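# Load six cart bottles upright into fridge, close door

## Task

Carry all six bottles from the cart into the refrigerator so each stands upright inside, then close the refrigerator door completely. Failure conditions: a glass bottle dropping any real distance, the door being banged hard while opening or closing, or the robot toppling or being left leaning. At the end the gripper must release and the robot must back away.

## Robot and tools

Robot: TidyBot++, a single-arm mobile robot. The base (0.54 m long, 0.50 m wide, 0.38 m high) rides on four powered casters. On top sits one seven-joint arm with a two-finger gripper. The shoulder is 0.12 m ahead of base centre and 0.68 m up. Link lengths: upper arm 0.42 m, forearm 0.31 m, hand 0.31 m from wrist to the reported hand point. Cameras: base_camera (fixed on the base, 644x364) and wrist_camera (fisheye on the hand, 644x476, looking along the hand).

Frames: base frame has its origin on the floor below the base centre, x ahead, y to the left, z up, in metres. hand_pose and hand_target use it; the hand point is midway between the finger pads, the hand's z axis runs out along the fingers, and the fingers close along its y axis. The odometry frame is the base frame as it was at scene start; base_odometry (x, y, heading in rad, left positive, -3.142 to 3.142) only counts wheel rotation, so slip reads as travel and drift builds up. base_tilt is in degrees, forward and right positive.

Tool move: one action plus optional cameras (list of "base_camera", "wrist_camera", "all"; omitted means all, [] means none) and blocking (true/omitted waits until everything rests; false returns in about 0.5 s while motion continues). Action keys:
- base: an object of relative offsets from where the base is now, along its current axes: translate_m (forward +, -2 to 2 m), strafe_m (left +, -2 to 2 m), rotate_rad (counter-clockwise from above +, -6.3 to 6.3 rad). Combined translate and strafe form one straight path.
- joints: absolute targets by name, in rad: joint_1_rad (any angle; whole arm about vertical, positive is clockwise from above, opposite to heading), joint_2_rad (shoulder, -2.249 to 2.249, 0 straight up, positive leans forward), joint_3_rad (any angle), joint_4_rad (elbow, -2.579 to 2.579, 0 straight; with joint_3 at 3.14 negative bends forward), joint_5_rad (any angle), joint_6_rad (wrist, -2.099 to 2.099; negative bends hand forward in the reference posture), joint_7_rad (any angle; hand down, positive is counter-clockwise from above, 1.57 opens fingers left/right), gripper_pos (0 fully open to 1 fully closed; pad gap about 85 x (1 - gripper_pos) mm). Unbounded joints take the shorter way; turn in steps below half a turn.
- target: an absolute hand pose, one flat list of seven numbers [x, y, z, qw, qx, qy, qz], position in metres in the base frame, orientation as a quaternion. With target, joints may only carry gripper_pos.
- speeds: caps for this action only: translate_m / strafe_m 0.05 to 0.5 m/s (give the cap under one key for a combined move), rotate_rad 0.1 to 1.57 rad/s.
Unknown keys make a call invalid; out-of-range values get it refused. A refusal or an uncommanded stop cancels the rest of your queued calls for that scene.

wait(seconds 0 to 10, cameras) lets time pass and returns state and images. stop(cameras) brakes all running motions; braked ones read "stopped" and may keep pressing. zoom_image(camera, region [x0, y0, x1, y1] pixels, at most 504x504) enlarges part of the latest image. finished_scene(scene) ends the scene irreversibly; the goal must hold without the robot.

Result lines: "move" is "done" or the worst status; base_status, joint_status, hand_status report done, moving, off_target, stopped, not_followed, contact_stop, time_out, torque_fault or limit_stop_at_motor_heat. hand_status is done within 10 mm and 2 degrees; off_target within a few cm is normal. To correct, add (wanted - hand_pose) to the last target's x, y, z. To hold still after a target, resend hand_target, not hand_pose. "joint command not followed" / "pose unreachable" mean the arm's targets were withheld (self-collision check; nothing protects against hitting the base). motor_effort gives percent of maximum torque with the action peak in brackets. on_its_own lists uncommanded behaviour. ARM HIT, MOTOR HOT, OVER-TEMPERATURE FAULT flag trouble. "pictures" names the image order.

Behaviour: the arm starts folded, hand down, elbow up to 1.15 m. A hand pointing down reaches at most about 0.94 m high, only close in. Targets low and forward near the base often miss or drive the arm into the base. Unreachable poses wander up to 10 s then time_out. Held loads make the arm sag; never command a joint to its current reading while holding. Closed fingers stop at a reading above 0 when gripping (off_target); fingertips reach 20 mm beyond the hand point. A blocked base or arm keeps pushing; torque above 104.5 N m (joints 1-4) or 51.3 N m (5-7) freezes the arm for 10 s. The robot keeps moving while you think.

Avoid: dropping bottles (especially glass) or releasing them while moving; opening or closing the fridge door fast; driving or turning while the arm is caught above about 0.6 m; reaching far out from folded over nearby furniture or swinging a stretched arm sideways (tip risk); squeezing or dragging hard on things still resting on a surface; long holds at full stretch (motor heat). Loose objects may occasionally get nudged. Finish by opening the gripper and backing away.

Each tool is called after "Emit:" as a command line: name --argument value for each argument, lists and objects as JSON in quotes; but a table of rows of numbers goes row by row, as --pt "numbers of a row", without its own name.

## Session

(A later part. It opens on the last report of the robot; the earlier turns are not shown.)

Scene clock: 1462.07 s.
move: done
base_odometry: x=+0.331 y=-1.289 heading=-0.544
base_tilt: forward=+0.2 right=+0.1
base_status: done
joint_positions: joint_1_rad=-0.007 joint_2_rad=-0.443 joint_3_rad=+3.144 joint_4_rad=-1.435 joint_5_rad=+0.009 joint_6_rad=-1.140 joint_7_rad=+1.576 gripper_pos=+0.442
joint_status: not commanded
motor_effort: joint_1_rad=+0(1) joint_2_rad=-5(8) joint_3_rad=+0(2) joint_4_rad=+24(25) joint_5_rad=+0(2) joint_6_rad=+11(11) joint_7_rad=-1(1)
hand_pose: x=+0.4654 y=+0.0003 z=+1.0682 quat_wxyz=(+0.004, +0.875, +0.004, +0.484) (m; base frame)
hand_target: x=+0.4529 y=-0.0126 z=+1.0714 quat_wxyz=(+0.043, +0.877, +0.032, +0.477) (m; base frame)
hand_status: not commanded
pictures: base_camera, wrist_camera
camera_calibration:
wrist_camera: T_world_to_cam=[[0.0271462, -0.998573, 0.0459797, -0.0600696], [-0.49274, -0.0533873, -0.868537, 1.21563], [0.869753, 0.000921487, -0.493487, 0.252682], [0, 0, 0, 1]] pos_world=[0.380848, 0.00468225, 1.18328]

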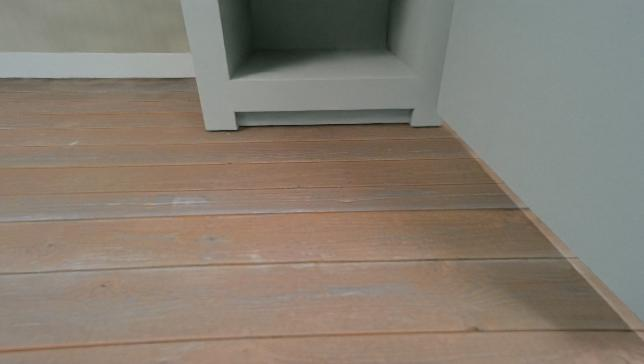

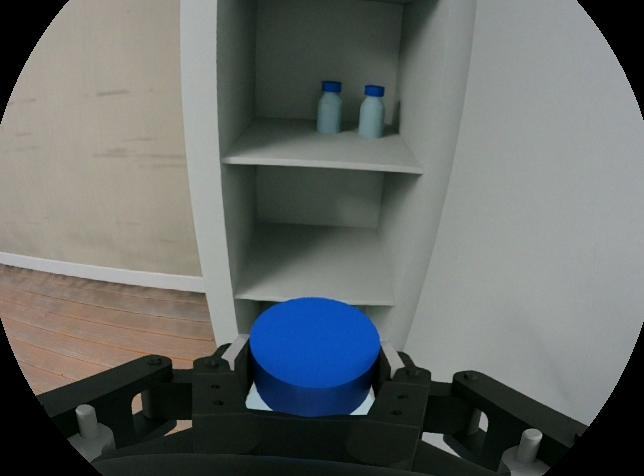

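Emit:
move --base '{"translate_m": 0.706, "strafe_m": 0.012}' --joints '{"joint_1_rad": -0.248, "joint_2_rad": -0.072, "joint_4_rad": -1.084, "joint_6_rad": -0.89}' --speeds '{"translate_m": 0.3}'

Scene clock: 1487.93 s.
move: done
base_odometry: x=+0.941 y=-1.644 heading=-0.544
base_tilt: forward=+0.2 right=+0.1
base_status: done
joint_positions: joint_1_rad=-0.225 joint_2_rad=-0.042 joint_3_rad=+3.144 joint_4_rad=-1.122 joint_5_rad=+0.009 joint_6_rad=-0.964 joint_7_rad=+1.576 gripper_pos=+0.442
joint_status: all done
motor_effort: joint_1_rad=+0(1) joint_2_rad=-22(26) joint_3_rad=+0(1) joint_4_rad=+25(27) joint_5_rad=+0(1) joint_6_rad=+10(12) joint_7_rad=-1(1)
hand_pose: x=+0.6429 y=+0.1174 z=+1.1083 quat_wxyz=(-0.052, +0.848, +0.097, +0.519) (m; base frame)
hand_target: x=+0.6372 y=+0.1140 z=+1.1673 quat_wxyz=(-0.020, +0.804, +0.127, +0.581) (m; base frame)
hand_status: not commanded
pictures: base_camera, wrist_camera
camera_calibration:
wrist_camera: T_world_to_cam=[[0.238586, -0.96986, 0.0494744, -0.0929848], [-0.393382, -0.143099, -0.90817, 1.33473], [0.887878, 0.197214, -0.415667, -0.00290682], [0, 0, 0, 1]] pos_world=[0.549822, 0.101389, 1.21555]

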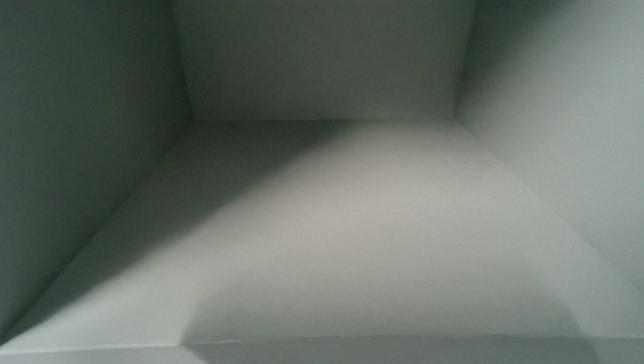

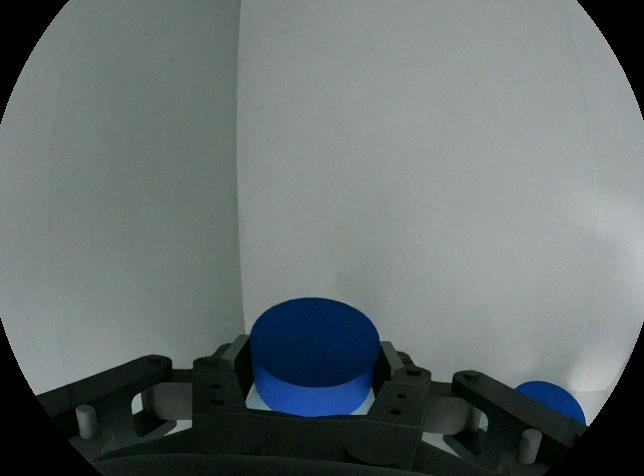

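Emit:
move --joints '{"joint_2_rad": -0.13, "joint_4_rad": -1.31, "joint_6_rad": -0.75}' --cameras '["wrist_camera", "base_camera"]'

Scene clock: 1530.60 s.
move: done
base_odometry: x=+0.941 y=-1.644 heading=-0.544
base_tilt: forward=+0.2 right=+0.1
base_status: not commanded
joint_positions: joint_1_rad=-0.225 joint_2_rad=-0.092 joint_3_rad=+3.144 joint_4_rad=-1.309 joint_5_rad=+0.009 joint_6_rad=-0.829 joint_7_rad=+1.576 gripper_pos=+0.442
joint_status: all done
motor_effort: joint_1_rad=+0(0) joint_2_rad=-20(22) joint_3_rad=+0(1) joint_4_rad=+26(28) joint_5_rad=+0(1) joint_6_rad=+10(12) joint_7_rad=+0(1)
hand_pose: x=+0.6390 y=+0.1167 z=+1.0673 quat_wxyz=(-0.052, +0.848, +0.098, +0.518) (m; base frame)
hand_target: x=+0.6339 y=+0.1151 z=+1.1097 quat_wxyz=(-0.019, +0.811, +0.133, +0.570) (m; base frame)
hand_status: not commanded
pictures: base_camera, wrist_camera
camera_calibration:
wrist_camera: T_world_to_cam=[[0.239735, -0.969559, 0.04983, -0.0918304], [-0.39444, -0.144172, -0.907541, 1.29599], [0.887099, 0.197914, -0.416996, -0.0145966], [0, 0, 0, 1]] pos_world=[0.546155, 0.100701, 1.17466]

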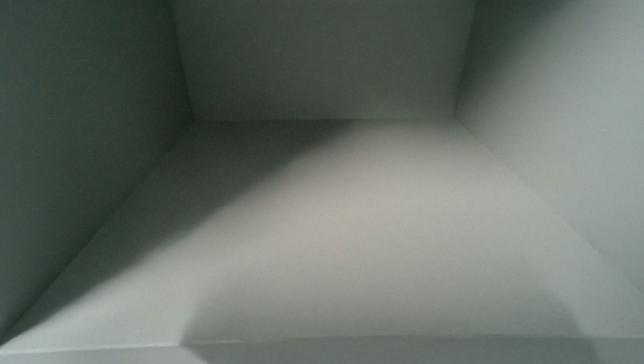

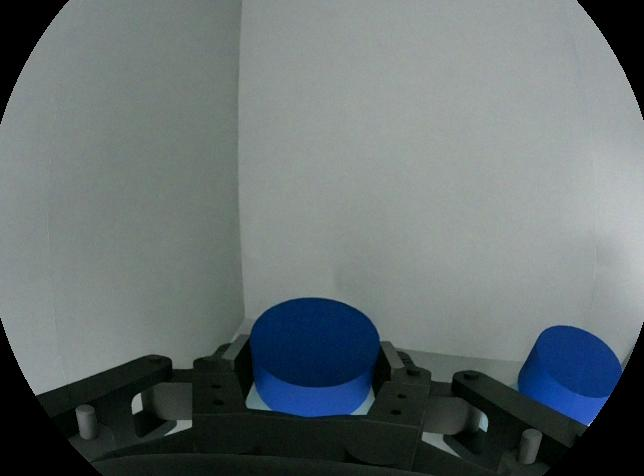

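Emit:
move --joints '{"joint_4_rad": -1.335, "joint_6_rad": -0.725}' --cameras '[]'

Emit:
move --joints '{"joint_4_rad": -1.36, "joint_6_rad": -0.71}' --cameras '["wrist_camera"]'

Scene clock: 1535.37 s.
move: done
base_odometry: x=+0.941 y=-1.644 heading=-0.544
base_tilt: forward=+0.2 right=+0.1
base_status: not commanded
joint_positions: joint_1_rad=-0.225 joint_2_rad=-0.095 joint_3_rad=+3.144 joint_4_rad=-1.334 joint_5_rad=+0.009 joint_6_rad=-0.800 joint_7_rad=+1.576 gripper_pos=+0.442
joint_status: all done
motor_effort: joint_1_rad=+0(0) joint_2_rad=-21(22) joint_3_rad=+0(1) joint_4_rad=+26(28) joint_5_rad=+0(1) joint_6_rad=+10(12) joint_7_rad=+0(1)
hand_pose: x=+0.6412 y=+0.1173 z=+1.0629 quat_wxyz=(-0.052, +0.846, +0.098, +0.522) (m; base frame)
hand_target: x=+0.6366 y=+0.1162 z=+1.1024 quat_wxyz=(-0.020, +0.811, +0.134, +0.570) (m; base frame)
hand_status: not commanded
pictures: none
No camera images: "cameras" was empty.

Scene clock: 1535.97 s.
move: done
base_odometry: x=+0.941 y=-1.644 heading=-0.544
base_tilt: forward=+0.2 right=+0.1
base_status: not commanded
joint_positions: joint_1_rad=-0.225 joint_2_rad=-0.097 joint_3_rad=+3.144 joint_4_rad=-1.353 joint_5_rad=+0.009 joint_6_rad=-0.779 joint_7_rad=+1.576 gripper_pos=+0.442
joint_status: all done
motor_effort: joint_1_rad=+0(0) joint_2_rad=-20(21) joint_3_rad=+0(1) joint_4_rad=+26(27) joint_5_rad=+0(0) joint_6_rad=+10(11) joint_7_rad=-1(1)
hand_pose: x=+0.6423 y=+0.1176 z=+1.0589 quat_wxyz=(-0.053, +0.845, +0.098, +0.523) (m; base frame)
hand_target: x=+0.6381 y=+0.1168 z=+1.0921 quat_wxyz=(-0.019, +0.813, +0.135, +0.566) (m; base frame)
hand_status: not commanded
pictures: wrist_camera
camera_calibration:
wrist_camera: T_world_to_cam=[[0.239587, -0.969577, 0.0501898, -0.0916712], [-0.384336, -0.14219, -0.912178, 1.28798], [0.891563, 0.199257, -0.40671, -0.0350691], [0, 0, 0, 1]] pos_world=[0.548248, 0.101244, 1.16521]

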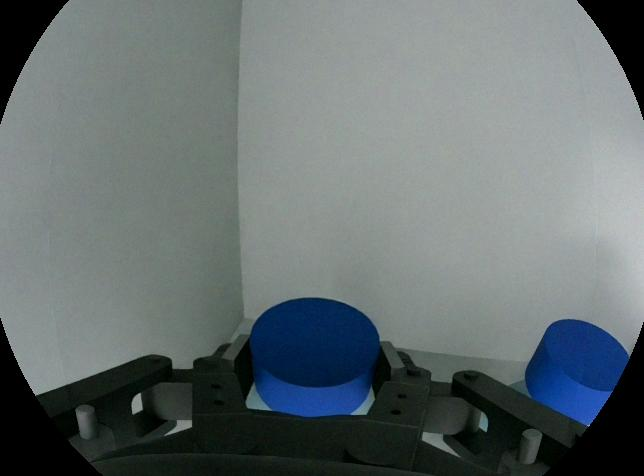

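Emit:
move --joints '{"joint_4_rad": -1.38, "joint_6_rad": -0.70}' --cameras '[]'

Scene clock: 1539.93 s.
move: done
base_odometry: x=+0.941 y=-1.644 heading=-0.544
base_tilt: forward=+0.2 right=+0.1
base_status: not commanded
joint_positions: joint_1_rad=-0.225 joint_2_rad=-0.104 joint_3_rad=+3.144 joint_4_rad=-1.366 joint_5_rad=+0.009 joint_6_rad=-0.764 joint_7_rad=+1.576 gripper_pos=+0.442
joint_status: all done
motor_effort: joint_1_rad=+0(0) joint_2_rad=-19(20) joint_3_rad=+0(1) joint_4_rad=+25(26) joint_5_rad=+0(1) joint_6_rad=+9(10) joint_7_rad=+0(1)
hand_pose: x=+0.6415 y=+0.1174 z=+1.0589 quat_wxyz=(-0.053, +0.843, +0.097, +0.527) (m; base frame)
hand_target: x=+0.6390 y=+0.1172 z=+1.0833 quat_wxyz=(-0.019, +0.816, +0.136, +0.561) (m; base frame)
hand_status: not commanded
pictures: none
No camera images: "cameras" was empty.

Emit:
move --joints '{"joint_4_rad": -1.37, "gripper_pos": 0.1}' --cameras '["wrist_camera"]'

Scene clock: 1543.33 s.
move: done
base_odometry: x=+0.941 y=-1.644 heading=-0.544
base_tilt: forward=+0.2 right=+0.1
base_status: not commanded
joint_positions: joint_1_rad=-0.225 joint_2_rad=-0.120 joint_3_rad=+3.144 joint_4_rad=-1.366 joint_5_rad=+0.009 joint_6_rad=-0.749 joint_7_rad=+1.576 gripper_pos=+0.100
joint_status: all done
motor_effort: joint_1_rad=+0(0) joint_2_rad=-15(20) joint_3_rad=+0(1) joint_4_rad=+22(27) joint_5_rad=+0(0) joint_6_rad=+8(11) joint_7_rad=-1(1)
hand_pose: x=+0.6374 y=+0.1165 z=+1.0716 quat_wxyz=(-0.054, +0.835, +0.096, +0.539) (m; base frame)
hand_target: x=+0.6391 y=+0.1172 z=+1.0891 quat_wxyz=(-0.019, +0.813, +0.135, +0.566) (m; base frame)
hand_status: not commanded
pictures: wrist_camera
camera_calibration:
wrist_camera: T_world_to_cam=[[0.237908, -0.96995, 0.0509679, -0.0918838], [-0.349324, -0.134409, -0.927312, 1.29047], [0.906296, 0.20281, -0.370803, -0.0736381], [0, 0, 0, 1]] pos_world=[0.539389, 0.0992623, 1.17404]

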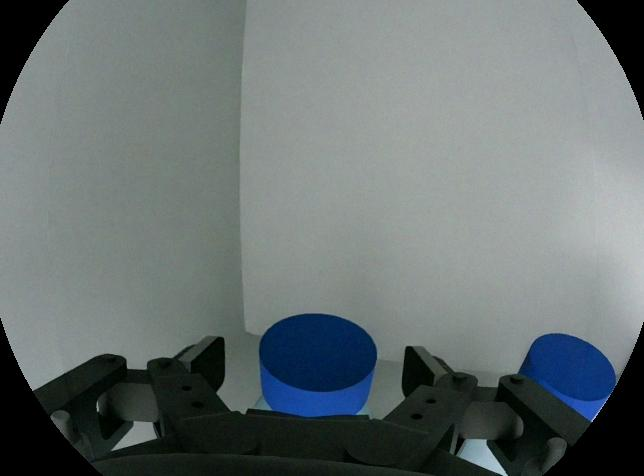

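Emit:
move --base '{"translate_m": -0.09, "strafe_m": -0.021}' --speeds '{"translate_m": 0.2}' --joints '{"joint_2_rad": -0.03, "joint_4_rad": -1.106, "joint_6_rad": -1.05}' --cameras '["wrist_camera"]'

Scene clock: 1569.43 s.
move: done
base_odometry: x=+0.853 y=-1.615 heading=-0.543
base_tilt: forward=+0.2 right=+0.1
base_status: done
joint_positions: joint_1_rad=-0.226 joint_2_rad=-0.037 joint_3_rad=+3.144 joint_4_rad=-1.118 joint_5_rad=+0.009 joint_6_rad=-0.980 joint_7_rad=+1.576 gripper_pos=+0.100
joint_status: all done
motor_effort: joint_1_rad=+0(1) joint_2_rad=-17(20) joint_3_rad=+0(1) joint_4_rad=+21(24) joint_5_rad=+0(0) joint_6_rad=+7(9) joint_7_rad=-1(1)
hand_pose: x=+0.6425 y=+0.1180 z=+1.1035 quat_wxyz=(-0.052, +0.852, +0.098, +0.512) (m; base frame)
hand_target: x=+0.6356 y=+0.1119 z=+1.0880 quat_wxyz=(-0.011, +0.863, +0.135, +0.487) (m; base frame)
hand_status: not commanded
pictures: wrist_camera
camera_calibration:
wrist_camera: T_world_to_cam=[[0.240509, -0.969405, 0.0490871, -0.0929459], [-0.408295, -0.146918, -0.90095, 1.33232], [0.880597, 0.196644, -0.431138, 0.0171034], [0, 0, 0, 1]] pos_world=[0.551272, 0.102277, 1.21229]

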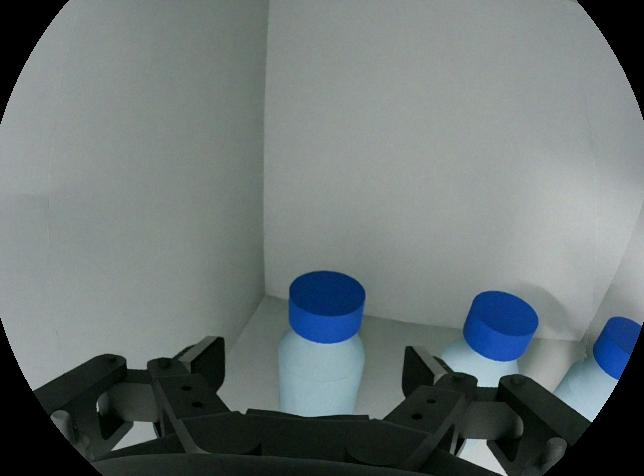

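Emit:
move --base '{"translate_m": -0.62, "strafe_m": 0.03}' --speeds '{"translate_m": 0.5}' --joints '{"joint_1_rad": -0.02, "joint_2_rad": -0.45, "joint_4_rad": -1.43, "joint_6_rad": -1.2}' --cameras '["base_camera", "wrist_camera"]'

Scene clock: 1578.37 s.
move: done
base_odometry: x=+0.338 y=-1.269 heading=-0.543
base_tilt: forward=+0.2 right=+0.1
base_status: done
joint_positions: joint_1_rad=-0.046 joint_2_rad=-0.454 joint_3_rad=+3.144 joint_4_rad=-1.403 joint_5_rad=+0.009 joint_6_rad=-1.134 joint_7_rad=+1.576 gripper_pos=+0.100
joint_status: all done
motor_effort: joint_1_rad=+0(1) joint_2_rad=-2(24) joint_3_rad=+0(1) joint_4_rad=+19(22) joint_5_rad=+0(1) joint_6_rad=+7(8) joint_7_rad=-1(1)
hand_pose: x=+0.4611 y=+0.0133 z=+1.0909 quat_wxyz=(-0.006, +0.863, +0.020, +0.505) (m; base frame)
hand_target: x=+0.4523 y=-0.0127 z=+1.0581 quat_wxyz=(+0.043, +0.886, +0.032, +0.461) (m; base frame)
hand_status: not commanded
pictures: base_camera, wrist_camera
camera_calibration:
wrist_camera: T_world_to_cam=[[0.0627941, -0.996919, 0.0470104, -0.0656451], [-0.446645, -0.070194, -0.891954, 1.23835], [0.892505, 0.0350125, -0.449676, 0.208896], [0, 0, 0, 1]] pos_world=[0.370785, 0.0141682, 1.20158]

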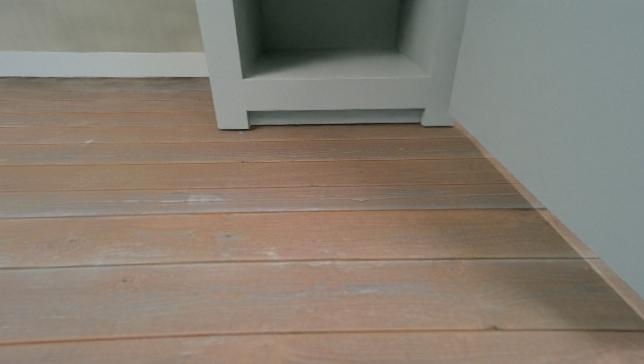

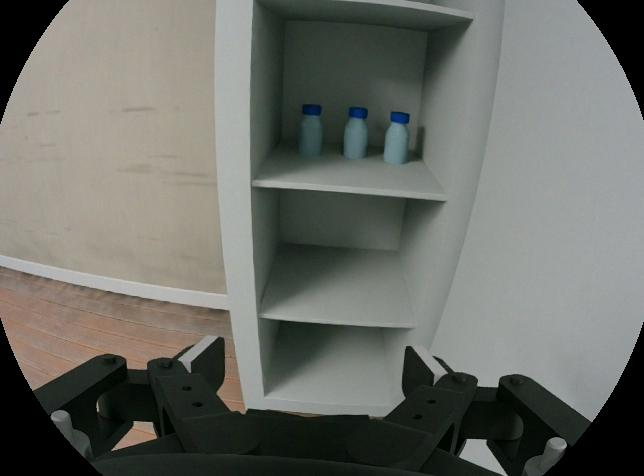

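Emit:
move --base '{"translate_m": -0.715, "strafe_m": -0.323, "rotate_rad": -1.142}' --speeds '{"translate_m": 0.5, "rotate_rad": 0.9}' --cameras '["base_camera", "wrist_camera"]'

Scene clock: 1591.80 s.
move: done
base_odometry: x=-0.442 y=-1.176 heading=-1.686
base_tilt: forward=+0.2 right=+0.2
base_status: done
joint_positions: joint_1_rad=-0.042 joint_2_rad=-0.447 joint_3_rad=+3.146 joint_4_rad=-1.405 joint_5_rad=+0.009 joint_6_rad=-1.134 joint_7_rad=+1.576 gripper_pos=+0.100
joint_status: not commanded
motor_effort: joint_1_rad=+0(1) joint_2_rad=-3(5) joint_3_rad=+0(2) joint_4_rad=+19(20) joint_5_rad=+0(1) joint_6_rad=+7(8) joint_7_rad=-1(1)
hand_pose: x=+0.4643 y=+0.0111 z=+1.0870 quat_wxyz=(-0.005, +0.865, +0.018, +0.501) (m; base frame)
hand_target: x=+0.4523 y=-0.0127 z=+1.0581 quat_wxyz=(+0.043, +0.886, +0.032, +0.461) (m; base frame)
hand_status: not commanded
pictures: base_camera, wrist_camera
camera_calibration:
wrist_camera: T_world_to_cam=[[0.0578564, -0.997267, 0.0459402, -0.0643662], [-0.455884, -0.0673312, -0.887489, 1.23564], [0.888157, 0.0304035, -0.458534, 0.216059], [0, 0, 0, 1]] pos_world=[0.375138, 0.0124378, 1.19864]

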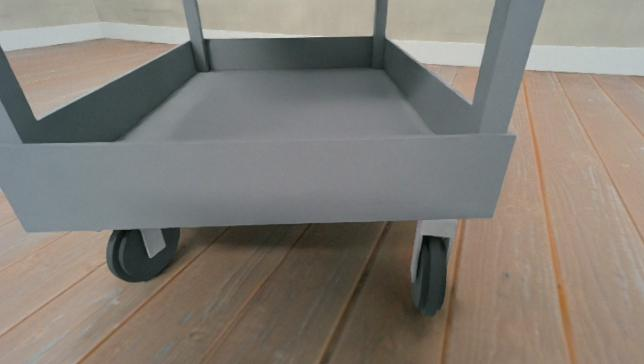

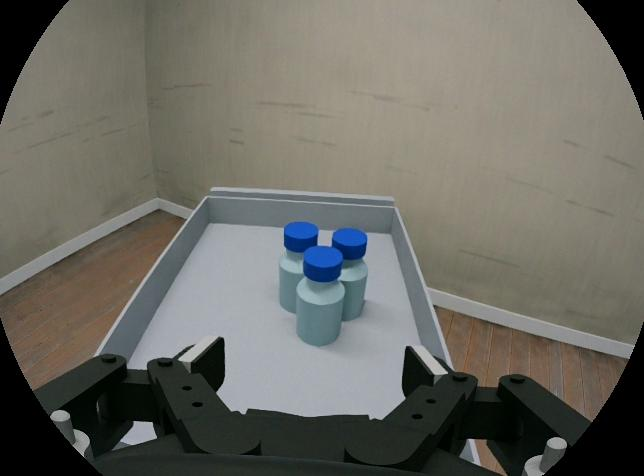

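Emit:
move --joints '{"joint_1_rad": 0.022, "joint_2_rad": -0.03, "joint_4_rad": -1.106, "joint_6_rad": -0.93}' --cameras '[]'

Emit:
move --joints '{"joint_2_rad": -0.135, "joint_4_rad": -1.8, "joint_5_rad": 0.065, "joint_6_rad": -0.35, "gripper_pos": 0.14}' --cameras '["wrist_camera"]'

Scene clock: 1603.47 s.
move: done
base_odometry: x=-0.442 y=-1.176 heading=-1.686
base_tilt: forward=+0.2 right=+0.2
base_status: not commanded
joint_positions: joint_1_rad=-0.004 joint_2_rad=-0.026 joint_3_rad=+3.146 joint_4_rad=-1.124 joint_5_rad=+0.009 joint_6_rad=-0.987 joint_7_rad=+1.576 gripper_pos=+0.100
joint_status: all done
motor_effort: joint_1_rad=+0(1) joint_2_rad=-18(21) joint_3_rad=+0(0) joint_4_rad=+21(22) joint_5_rad=+0(0) joint_6_rad=+7(9) joint_7_rad=-1(1)
hand_pose: x=+0.6590 y=-0.0013 z=+1.0926 quat_wxyz=(+0.006, +0.864, +0.002, +0.504) (m; base frame)
hand_target: x=+0.6646 y=-0.0291 z=+1.1208 quat_wxyz=(+0.057, +0.842, +0.019, +0.535) (m; base frame)
hand_status: not commanded
pictures: none
No camera images: "cameras" was empty.

Scene clock: 1605.70 s.
move: done
base_odometry: x=-0.442 y=-1.176 heading=-1.686
base_tilt: forward=+0.2 right=+0.1
base_status: not commanded
joint_positions: joint_1_rad=-0.004 joint_2_rad=-0.119 joint_3_rad=+3.146 joint_4_rad=-1.773 joint_5_rad=+0.009 joint_6_rad=-0.409 joint_7_rad=+1.576 gripper_pos=+0.140
joint_status: all done
motor_effort: joint_1_rad=+0(0) joint_2_rad=-16(20) joint_3_rad=+0(1) joint_4_rad=+23(24) joint_5_rad=+0(1) joint_6_rad=+8(8) joint_7_rad=-1(1)
hand_pose: x=+0.6568 y=-0.0002 z=+0.9268 quat_wxyz=(+0.005, +0.858, +0.005, +0.514) (m; base frame)
hand_target: x=+0.6562 y=-0.0197 z=+0.9356 quat_wxyz=(+0.050, +0.845, +0.036, +0.532) (m; base frame)
hand_status: not commanded
pictures: wrist_camera
camera_calibration:
wrist_camera: T_world_to_cam=[[0.0241705, -0.998467, 0.0497957, -0.0608143], [-0.431, -0.055351, -0.900653, 1.17629], [0.902028, 0.000307309, -0.431677, -0.0620538], [0, 0, 0, 1]] pos_world=[0.564426, 0.00440693, 1.03567]

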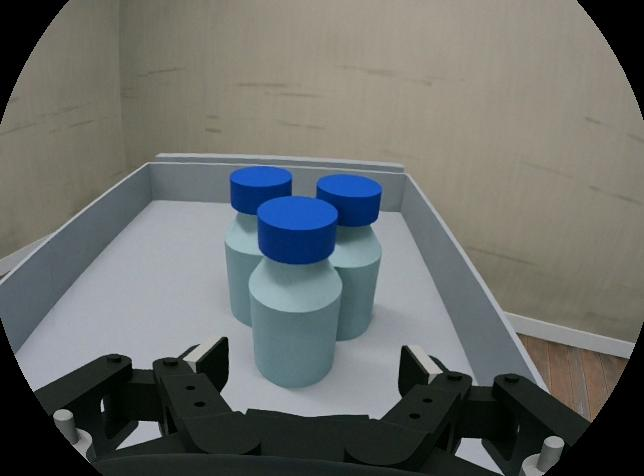

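Emit:
zoom_image --camera "wrist_camera" --region '[200, 150, 400, 400]'

Scaled by 2.016.

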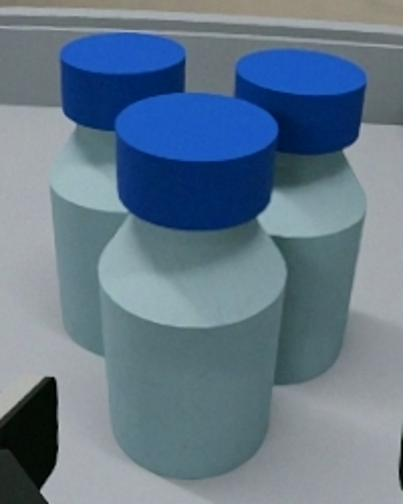

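Emit:
move --base '{"translate_m": 0.1, "strafe_m": 0.016}' --speeds '{"translate_m": 0.1}' --cameras '["wrist_camera"]'

Scene clock: 1643.37 s.
move: done
base_odometry: x=-0.437 y=-1.277 heading=-1.686
base_tilt: forward=+0.2 right=+0.1
base_status: done
joint_positions: joint_1_rad=-0.003 joint_2_rad=-0.128 joint_3_rad=+3.146 joint_4_rad=-1.774 joint_5_rad=+0.009 joint_6_rad=-0.405 joint_7_rad=+1.576 gripper_pos=+0.140
joint_status: not commanded
motor_effort: joint_1_rad=+0(1) joint_2_rad=-16(19) joint_3_rad=+0(1) joint_4_rad=+23(24) joint_5_rad=+0(0) joint_6_rad=+7(8) joint_7_rad=-1(1)
hand_pose: x=+0.6549 y=-0.0008 z=+0.9320 quat_wxyz=(+0.005, +0.855, +0.004, +0.519) (m; base frame)
hand_target: x=+0.6562 y=-0.0197 z=+0.9356 quat_wxyz=(+0.050, +0.845, +0.036, +0.532) (m; base frame)
hand_status: not commanded
pictures: wrist_camera
camera_calibration:
wrist_camera: T_world_to_cam=[[0.0223592, -0.998497, 0.0500336, -0.0607414], [-0.420549, -0.0547966, -0.905613, 1.17793], [0.906994, -0.000792755, -0.421143, -0.071146], [0, 0, 0, 1]] pos_world=[0.561267, 0.00384025, 1.03983]

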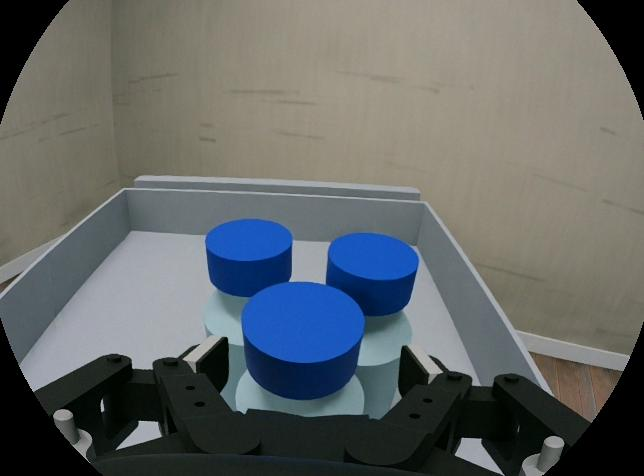

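Emit:
move --base '{"translate_m": 0.01, "strafe_m": 0.0045}' --speeds '{"translate_m": 0.1}' --cameras '["wrist_camera"]'

Scene clock: 1651.70 s.
move: done
base_odometry: x=-0.434 y=-1.288 heading=-1.686
base_tilt: forward=+0.2 right=+0.1
base_status: done
joint_positions: joint_1_rad=-0.002 joint_2_rad=-0.129 joint_3_rad=+3.146 joint_4_rad=-1.774 joint_5_rad=+0.009 joint_6_rad=-0.404 joint_7_rad=+1.576 gripper_pos=+0.140
joint_status: not commanded
motor_effort: joint_1_rad=+0(1) joint_2_rad=-16(19) joint_3_rad=+0(1) joint_4_rad=+23(23) joint_5_rad=+0(0) joint_6_rad=+8(8) joint_7_rad=-1(1)
hand_pose: x=+0.6548 y=-0.0016 z=+0.9325 quat_wxyz=(+0.006, +0.854, +0.003, +0.520) (m; base frame)
hand_target: x=+0.6562 y=-0.0197 z=+0.9356 quat_wxyz=(+0.050, +0.845, +0.036, +0.532) (m; base frame)
hand_status: not commanded
pictures: wrist_camera
camera_calibration:
wrist_camera: T_world_to_cam=[[0.0208551, -0.998528, 0.0500699, -0.0605788], [-0.419229, -0.0541993, -0.906261, 1.17802], [0.907641, -0.00209063, -0.419743, -0.0725958], [0, 0, 0, 1]] pos_world=[0.561014, 0.00320631, 1.04015]

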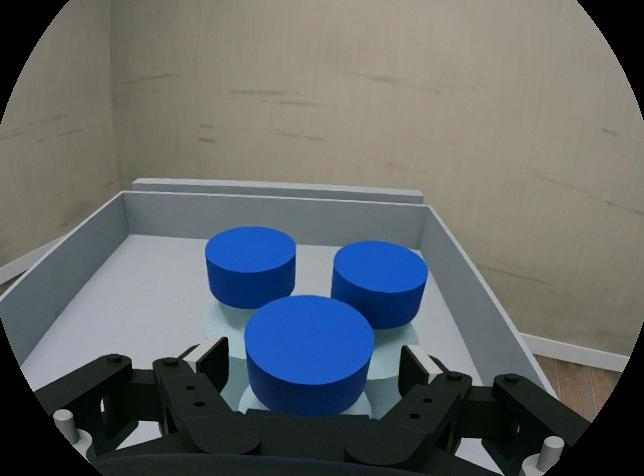

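Emit:
move --base '{"strafe_m": 0.002}' --joints '{"gripper_pos": 0.6}' --cameras '["wrist_camera"]'

Scene clock: 1659.20 s.
move: off_target
base_odometry: x=-0.432 y=-1.288 heading=-1.686
base_tilt: forward=+0.2 right=+0.2
base_status: done
joint_positions: joint_1_rad=+0.000 joint_2_rad=-0.130 joint_3_rad=+3.145 joint_4_rad=-1.775 joint_5_rad=+0.009 joint_6_rad=-0.402 joint_7_rad=+1.576 gripper_pos=+0.446
joint_status: gripper_pos off_target (ended at +0.446, target +0.600)
motor_effort: joint_1_rad=+1(3) joint_2_rad=-15(17) joint_3_rad=+1(4) joint_4_rad=+22(24) joint_5_rad=+0(1) joint_6_rad=+7(9) joint_7_rad=-1(1)
hand_pose: x=+0.6548 y=-0.0019 z=+0.9331 quat_wxyz=(+0.006, +0.854, +0.003, +0.520) (m; base frame)
hand_target: x=+0.6562 y=-0.0197 z=+0.9356 quat_wxyz=(+0.050, +0.845, +0.036, +0.532) (m; base frame)
hand_status: not commanded
pictures: wrist_camera
camera_calibration:
wrist_camera: T_world_to_cam=[[0.0202365, -0.998533, 0.0502293, -0.060605], [-0.417501, -0.0540894, -0.907065, 1.17813], [0.908451, -0.002615, -0.417983, -0.0744822], [0, 0, 0, 1]] pos_world=[0.560762, 0.00301373, 1.04056]

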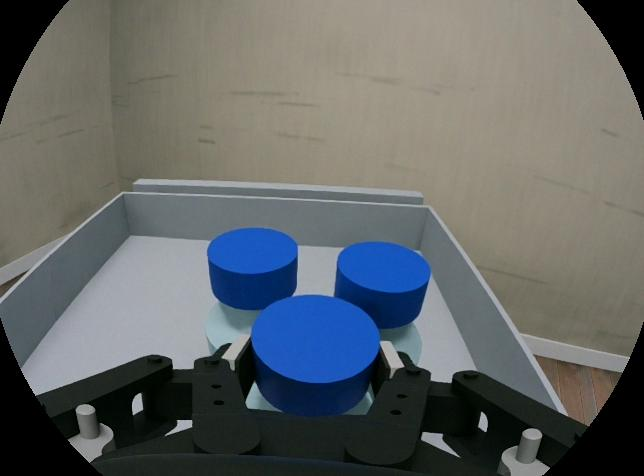

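Emit:
move --joints '{"joint_4_rad": -1.763, "joint_6_rad": -0.464}' --cameras '[]'

Emit:
move --joints '{"joint_4_rad": -1.4, "joint_6_rad": -0.83}' --cameras '["wrist_camera"]'

Scene clock: 1686.80 s.
move: done
base_odometry: x=-0.432 y=-1.288 heading=-1.686
base_tilt: forward=+0.2 right=+0.2
base_status: not commanded
joint_positions: joint_1_rad=+0.000 joint_2_rad=-0.130 joint_3_rad=+3.145 joint_4_rad=-1.758 joint_5_rad=+0.009 joint_6_rad=-0.437 joint_7_rad=+1.576 gripper_pos=+0.446
joint_status: all done
motor_effort: joint_1_rad=+0(1) joint_2_rad=-16(16) joint_3_rad=+0(1) joint_4_rad=+21(23) joint_5_rad=+0(1) joint_6_rad=+7(8) joint_7_rad=-1(1)
hand_pose: x=+0.6524 y=-0.0019 z=+0.9333 quat_wxyz=(+0.006, +0.859, +0.003, +0.513) (m; base frame)
hand_target: x=+0.6459 y=-0.0215 z=+0.9260 quat_wxyz=(+0.050, +0.864, +0.035, +0.499) (m; base frame)
hand_status: not commanded
pictures: none
No camera images: "cameras" was empty.

Scene clock: 1688.33 s.
move: done
base_odometry: x=-0.432 y=-1.288 heading=-1.686
base_tilt: forward=+0.2 right=+0.1
base_status: not commanded
joint_positions: joint_1_rad=+0.000 joint_2_rad=-0.120 joint_3_rad=+3.145 joint_4_rad=-1.431 joint_5_rad=+0.009 joint_6_rad=-0.775 joint_7_rad=+1.576 gripper_pos=+0.446
joint_status: all done
motor_effort: joint_1_rad=+0(0) joint_2_rad=-18(21) joint_3_rad=+0(0) joint_4_rad=+26(29) joint_5_rad=+0(0) joint_6_rad=+10(11) joint_7_rad=+0(1)
hand_pose: x=+0.6436 y=-0.0027 z=+1.0268 quat_wxyz=(+0.006, +0.864, +0.002, +0.504) (m; base frame)
hand_target: x=+0.6310 y=-0.0271 z=+1.0380 quat_wxyz=(+0.054, +0.865, +0.024, +0.498) (m; base frame)
hand_status: not commanded
pictures: wrist_camera
camera_calibration:
wrist_camera: T_world_to_cam=[[0.0188166, -0.998619, 0.0490469, -0.0638286], [-0.452837, -0.0522477, -0.890061, 1.26368], [0.891395, -0.00546233, -0.453195, 0.0219608], [0, 0, 0, 1]] pos_world=[0.553865, 0.00240374, 1.13783]

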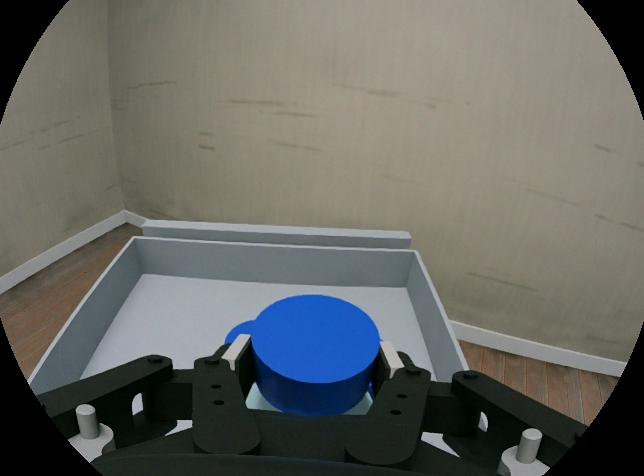

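Emit:
move --base '{"translate_m": -0.25}' --speeds '{"translate_m": 0.3}' --joints '{"joint_2_rad": -0.455, "joint_4_rad": -1.415, "joint_6_rad": -1.185}' --cameras '["wrist_camera"]'

Emit:
move --base '{"translate_m": 0.163, "strafe_m": 0.758, "rotate_rad": 1.142}' --speeds '{"translate_m": 0.45, "rotate_rad": 0.8}' --cameras '["base_camera", "wrist_camera"]'

Scene clock: 1708.70 s.
move: done
base_odometry: x=-0.403 y=-1.040 heading=-1.686
base_tilt: forward=+0.2 right=+0.1
base_status: done
joint_positions: joint_1_rad=+0.001 joint_2_rad=-0.453 joint_3_rad=+3.146 joint_4_rad=-1.431 joint_5_rad=+0.009 joint_6_rad=-1.132 joint_7_rad=+1.576 gripper_pos=+0.446
joint_status: all done
motor_effort: joint_1_rad=+0(1) joint_2_rad=-4(24) joint_3_rad=+0(1) joint_4_rad=+23(27) joint_5_rad=+0(1) joint_6_rad=+10(11) joint_7_rad=-1(1)
hand_pose: x=+0.4627 y=-0.0034 z=+1.0761 quat_wxyz=(+0.006, +0.870, +0.000, +0.493) (m; base frame)
hand_target: x=+0.4521 y=-0.0266 z=+1.0714 quat_wxyz=(+0.053, +0.878, +0.013, +0.476) (m; base frame)
hand_status: not commanded
pictures: wrist_camera
camera_calibration:
wrist_camera: T_world_to_cam=[[0.0162387, -0.99881, 0.0459934, -0.0590699], [-0.473718, -0.0481945, -0.879357, 1.22379], [0.880527, -0.00750827, -0.473937, 0.232895], [0, 0, 0, 1]] pos_world=[0.375621, 0.00172907, 1.18924]

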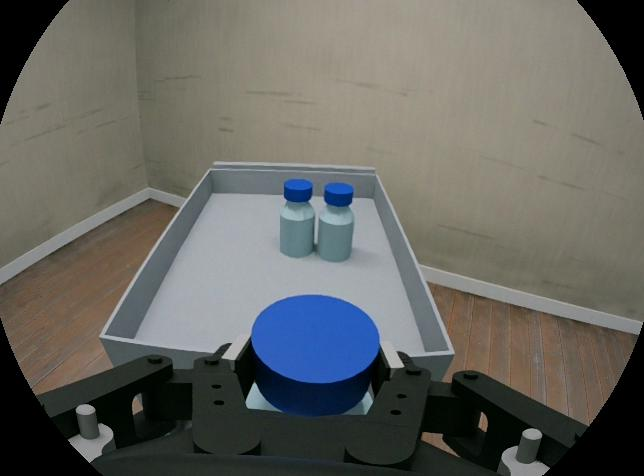

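Scene clock: 1711.63 s.
move: done
base_odometry: x=+0.331 y=-1.289 heading=-0.544
base_tilt: forward=+0.2 right=+0.1
base_status: done
joint_positions: joint_1_rad=+0.003 joint_2_rad=-0.441 joint_3_rad=+3.148 joint_4_rad=-1.431 joint_5_rad=+0.013 joint_6_rad=-1.134 joint_7_rad=+1.576 gripper_pos=+0.446
joint_status: not commanded
motor_effort: joint_1_rad=+0(1) joint_2_rad=-5(7) joint_3_rad=+0(3) joint_4_rad=+23(24) joint_5_rad=+0(2) joint_6_rad=+10(10) joint_7_rad=-1(1)
hand_pose: x=+0.4670 y=-0.0065 z=+1.0715 quat_wxyz=(+0.009, +0.873, -0.003, +0.487) (m; base frame)
hand_target: x=+0.4521 y=-0.0266 z=+1.0714 quat_wxyz=(+0.053, +0.878, +0.013, +0.476) (m; base frame)
hand_status: not commanded
pictures: base_camera, wrist_camera
camera_calibration:
wrist_camera: T_world_to_cam=[[0.010251, -0.998826, 0.0473514, -0.0606805], [-0.486211, -0.046358, -0.872611, 1.22024], [0.873781, -0.0140776, -0.486115, 0.243029], [0, 0, 0, 1]] pos_world=[0.381563, -0.000620171, 1.18581]

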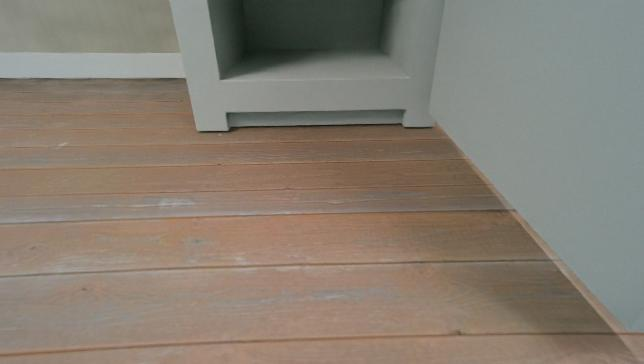

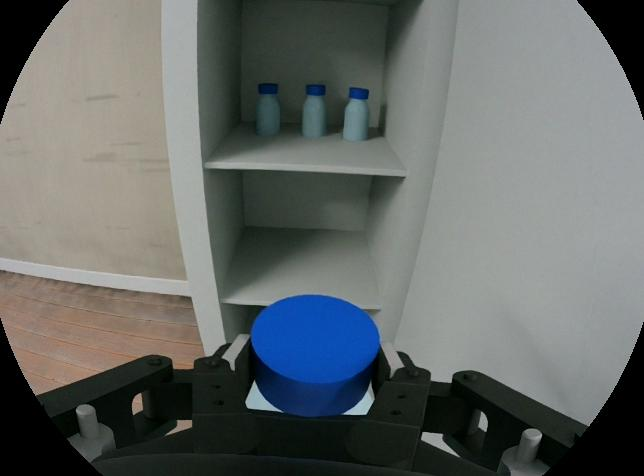

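Emit:
zoom_image --camera "base_camera" --region '[180, 80, 460, 160]'

Scaled by 1.800.

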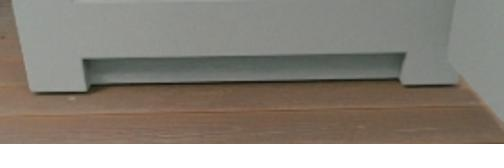

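Emit:
move --base '{"translate_m": 0.586, "strafe_m": 0.03}' --speeds '{"translate_m": 0.35}' --joints '{"joint_2_rad": -0.072, "joint_4_rad": -1.084, "joint_6_rad": -0.89}' --cameras '["base_camera", "wrist_camera"]'

Scene clock: 1764.63 s.
move: done
base_odometry: x=+0.848 y=-1.567 heading=-0.544
base_tilt: forward=+0.2 right=+0.1
base_status: done
joint_positions: joint_1_rad=+0.003 joint_2_rad=-0.047 joint_3_rad=+3.148 joint_4_rad=-1.116 joint_5_rad=+0.013 joint_6_rad=-0.960 joint_7_rad=+1.576 gripper_pos=+0.446
joint_status: all done
motor_effort: joint_1_rad=+0(0) joint_2_rad=-21(25) joint_3_rad=+0(1) joint_4_rad=+24(26) joint_5_rad=+0(1) joint_6_rad=+9(11) joint_7_rad=-1(1)
hand_pose: x=+0.6541 y=-0.0073 z=+1.1154 quat_wxyz=(+0.010, +0.849, -0.002, +0.528) (m; base frame)
hand_target: x=+0.6489 y=-0.0283 z=+1.1673 quat_wxyz=(+0.059, +0.813, +0.018, +0.578) (m; base frame)
hand_status: not commanded
pictures: base_camera, wrist_camera
camera_calibration:
wrist_camera: T_world_to_cam=[[0.00663057, -0.998586, 0.0527445, -0.0690488], [-0.402154, -0.0509551, -0.914153, 1.34083], [0.915548, -0.0151501, -0.401923, -0.0203159], [0, 0, 0, 1]] pos_world=[0.558277, -0.000936946, 1.2212]

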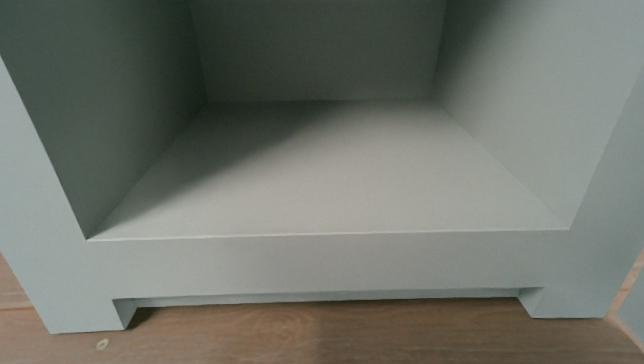

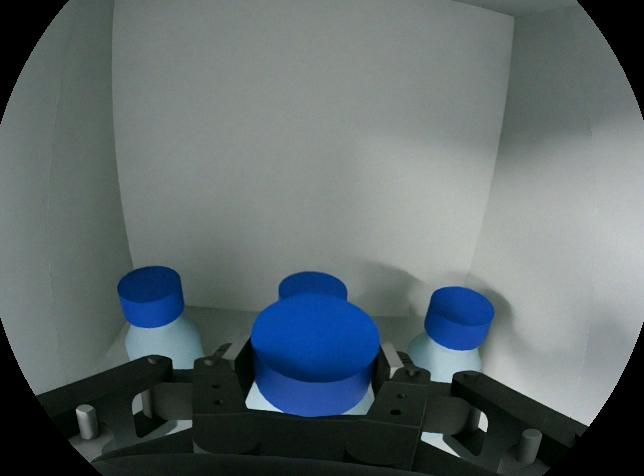

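Emit:
move --joints '{"joint_2_rad": -0.13, "joint_4_rad": -1.31, "joint_6_rad": -0.75}' --cameras '["wrist_camera"]'

Emit:
move --joints '{"joint_4_rad": -1.335, "joint_6_rad": -0.725}' --cameras '[]'

Emit:
move --joints '{"joint_4_rad": -1.36, "joint_6_rad": -0.71}' --cameras '["wrist_camera"]'

Scene clock: 1771.13 s.
move: done
base_odometry: x=+0.848 y=-1.567 heading=-0.544
base_tilt: forward=+0.2 right=+0.1
base_status: not commanded
joint_positions: joint_1_rad=+0.003 joint_2_rad=-0.096 joint_3_rad=+3.148 joint_4_rad=-1.303 joint_5_rad=+0.013 joint_6_rad=-0.825 joint_7_rad=+1.576 gripper_pos=+0.446
joint_status: all done
motor_effort: joint_1_rad=+0(0) joint_2_rad=-19(21) joint_3_rad=+0(1) joint_4_rad=+25(26) joint_5_rad=+0(0) joint_6_rad=+9(12) joint_7_rad=+0(1)
hand_pose: x=+0.6511 y=-0.0070 z=+1.0740 quat_wxyz=(+0.010, +0.850, -0.001, +0.527) (m; base frame)
hand_target: x=+0.6459 y=-0.0264 z=+1.1097 quat_wxyz=(+0.057, +0.821, +0.023, +0.567) (m; base frame)
hand_status: not commanded
pictures: wrist_camera
camera_calibration:
wrist_camera: T_world_to_cam=[[0.00832842, -0.998555, 0.0530837, -0.0680593], [-0.404228, -0.0519167, -0.913184, 1.30212], [0.91462, -0.0138525, -0.404076, -0.0312854], [0, 0, 0, 1]] pos_world=[0.555534, -0.000792569, 1.18005]

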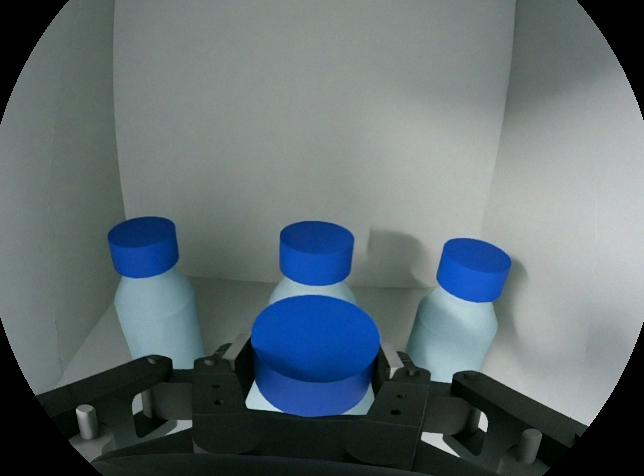

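Scene clock: 1771.77 s.
move: done
base_odometry: x=+0.848 y=-1.567 heading=-0.544
base_tilt: forward=+0.2 right=+0.1
base_status: not commanded
joint_positions: joint_1_rad=+0.003 joint_2_rad=-0.101 joint_3_rad=+3.148 joint_4_rad=-1.328 joint_5_rad=+0.013 joint_6_rad=-0.795 joint_7_rad=+1.576 gripper_pos=+0.446
joint_status: all done
motor_effort: joint_1_rad=+0(0) joint_2_rad=-19(21) joint_3_rad=+0(1) joint_4_rad=+25(27) joint_5_rad=+0(1) joint_6_rad=+10(11) joint_7_rad=+0(1)
hand_pose: x=+0.6528 y=-0.0069 z=+1.0707 quat_wxyz=(+0.010, +0.847, -0.001, +0.531) (m; base frame)
hand_target: x=+0.6488 y=-0.0261 z=+1.1024 quat_wxyz=(+0.057, +0.821, +0.024, +0.567) (m; base frame)
hand_status: not commanded
pictures: none
No camera images: "cameras" was empty.

Scene clock: 1772.40 s.
move: done
base_odometry: x=+0.848 y=-1.567 heading=-0.544
base_tilt: forward=+0.2 right=+0.1
base_status: not commanded
joint_positions: joint_1_rad=+0.003 joint_2_rad=-0.102 joint_3_rad=+3.148 joint_4_rad=-1.353 joint_5_rad=+0.013 joint_6_rad=-0.779 joint_7_rad=+1.576 gripper_pos=+0.446
joint_status: all done
motor_effort: joint_1_rad=+0(0) joint_2_rad=-19(21) joint_3_rad=+0(0) joint_4_rad=+25(27) joint_5_rad=+0(0) joint_6_rad=+10(11) joint_7_rad=-1(1)
hand_pose: x=+0.6536 y=-0.0069 z=+1.0611 quat_wxyz=(+0.010, +0.850, -0.001, +0.527) (m; base frame)
hand_target: x=+0.6505 y=-0.0259 z=+1.0921 quat_wxyz=(+0.057, +0.824, +0.024, +0.563) (m; base frame)
hand_status: not commanded
pictures: wrist_camera
camera_calibration:
wrist_camera: T_world_to_cam=[[0.00879979, -0.998542, 0.0532616, -0.0677957], [-0.402985, -0.0522882, -0.913712, 1.29108], [0.915164, -0.0134232, -0.402857, -0.0403844], [0, 0, 0, 1]] pos_world=[0.55784, -0.000730818, 1.16701]

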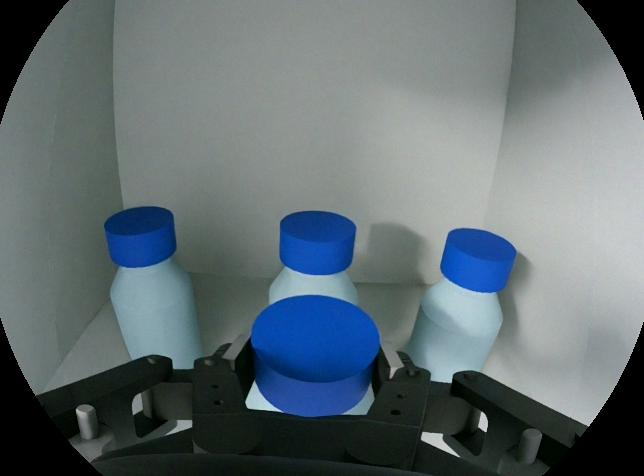

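Emit:
move --joints '{"joint_4_rad": -1.38, "joint_6_rad": -0.70}' --cameras '[]'

Scene clock: 1775.13 s.
move: done
base_odometry: x=+0.848 y=-1.567 heading=-0.544
base_tilt: forward=+0.2 right=+0.1
base_status: not commanded
joint_positions: joint_1_rad=+0.003 joint_2_rad=-0.105 joint_3_rad=+3.148 joint_4_rad=-1.366 joint_5_rad=+0.013 joint_6_rad=-0.764 joint_7_rad=+1.576 gripper_pos=+0.446
joint_status: all done
motor_effort: joint_1_rad=+0(0) joint_2_rad=-18(19) joint_3_rad=+0(1) joint_4_rad=+24(26) joint_5_rad=+0(0) joint_6_rad=+9(10) joint_7_rad=-1(1)
hand_pose: x=+0.6541 y=-0.0069 z=+1.0597 quat_wxyz=(+0.010, +0.848, -0.001, +0.530) (m; base frame)
hand_target: x=+0.6514 y=-0.0257 z=+1.0833 quat_wxyz=(+0.057, +0.827, +0.025, +0.559) (m; base frame)
hand_status: not commanded
pictures: none
No camera images: "cameras" was empty.

Emit:
move --joints '{"joint_4_rad": -1.395, "joint_6_rad": -0.695}' --cameras '["wrist_camera"]'

Scene clock: 1780.53 s.
move: done
base_odometry: x=+0.848 y=-1.567 heading=-0.544
base_tilt: forward=+0.2 right=+0.1
base_status: not commanded
joint_positions: joint_1_rad=+0.003 joint_2_rad=-0.109 joint_3_rad=+3.148 joint_4_rad=-1.375 joint_5_rad=+0.013 joint_6_rad=-0.753 joint_7_rad=+1.576 gripper_pos=+0.446
joint_status: all done
motor_effort: joint_1_rad=+0(0) joint_2_rad=-18(18) joint_3_rad=+0(1) joint_4_rad=+24(25) joint_5_rad=+0(0) joint_6_rad=+9(10) joint_7_rad=-1(1)
hand_pose: x=+0.6536 y=-0.0068 z=+1.0597 quat_wxyz=(+0.010, +0.847, +0.000, +0.532) (m; base frame)
hand_target: x=+0.6517 y=-0.0257 z=+1.0759 quat_wxyz=(+0.056, +0.830, +0.025, +0.555) (m; base frame)
hand_status: not commanded
pictures: wrist_camera
camera_calibration:
wrist_camera: T_world_to_cam=[[0.00849631, -0.99853, 0.0535254, -0.0677422], [-0.392487, -0.0525618, -0.918254, 1.28774], [0.919718, -0.0132062, -0.392357, -0.0550777], [0, 0, 0, 1]] pos_world=[0.556652, -0.000684213, 1.16449]

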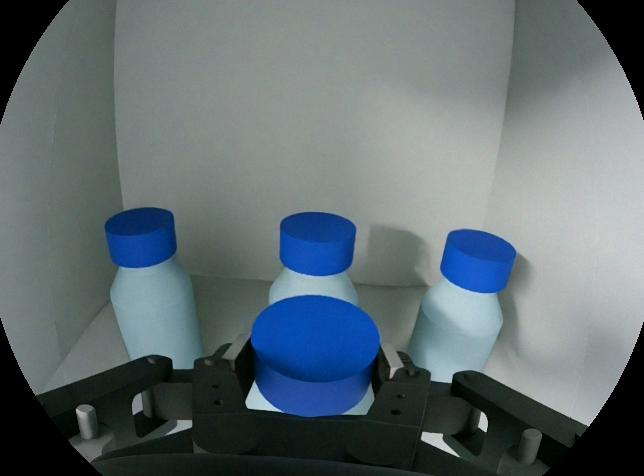

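Contact. Release.

Emit:
move --joints '{"joint_4_rad": -1.38, "gripper_pos": 0.1}' --cameras '["wrist_camera"]'

Scene clock: 1783.40 s.
move: done
base_odometry: x=+0.848 y=-1.567 heading=-0.544
base_tilt: forward=+0.2 right=+0.2
base_status: not commanded
joint_positions: joint_1_rad=+0.003 joint_2_rad=-0.117 joint_3_rad=+3.148 joint_4_rad=-1.375 joint_5_rad=+0.013 joint_6_rad=-0.746 joint_7_rad=+1.576 gripper_pos=+0.100
joint_status: all done
motor_effort: joint_1_rad=+0(0) joint_2_rad=-16(19) joint_3_rad=+0(0) joint_4_rad=+22(25) joint_5_rad=+0(0) joint_6_rad=+8(10) joint_7_rad=-1(1)
hand_pose: x=+0.6513 y=-0.0068 z=+1.0661 quat_wxyz=(+0.010, +0.842, +0.000, +0.539) (m; base frame)
hand_target: x=+0.6520 y=-0.0257 z=+1.0847 quat_wxyz=(+0.057, +0.826, +0.025, +0.561) (m; base frame)
hand_status: not commanded
pictures: wrist_camera
camera_calibration:
wrist_camera: T_world_to_cam=[[0.00775234, -0.998523, 0.053771, -0.0678243], [-0.378343, -0.052704, -0.924164, 1.28983], [0.925633, -0.0131794, -0.378193, -0.0694619], [0, 0, 0, 1]] pos_world=[0.552822, -0.000660146, 1.16939]

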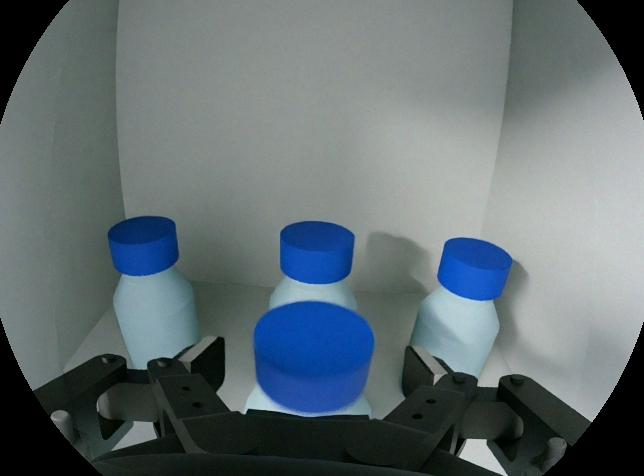

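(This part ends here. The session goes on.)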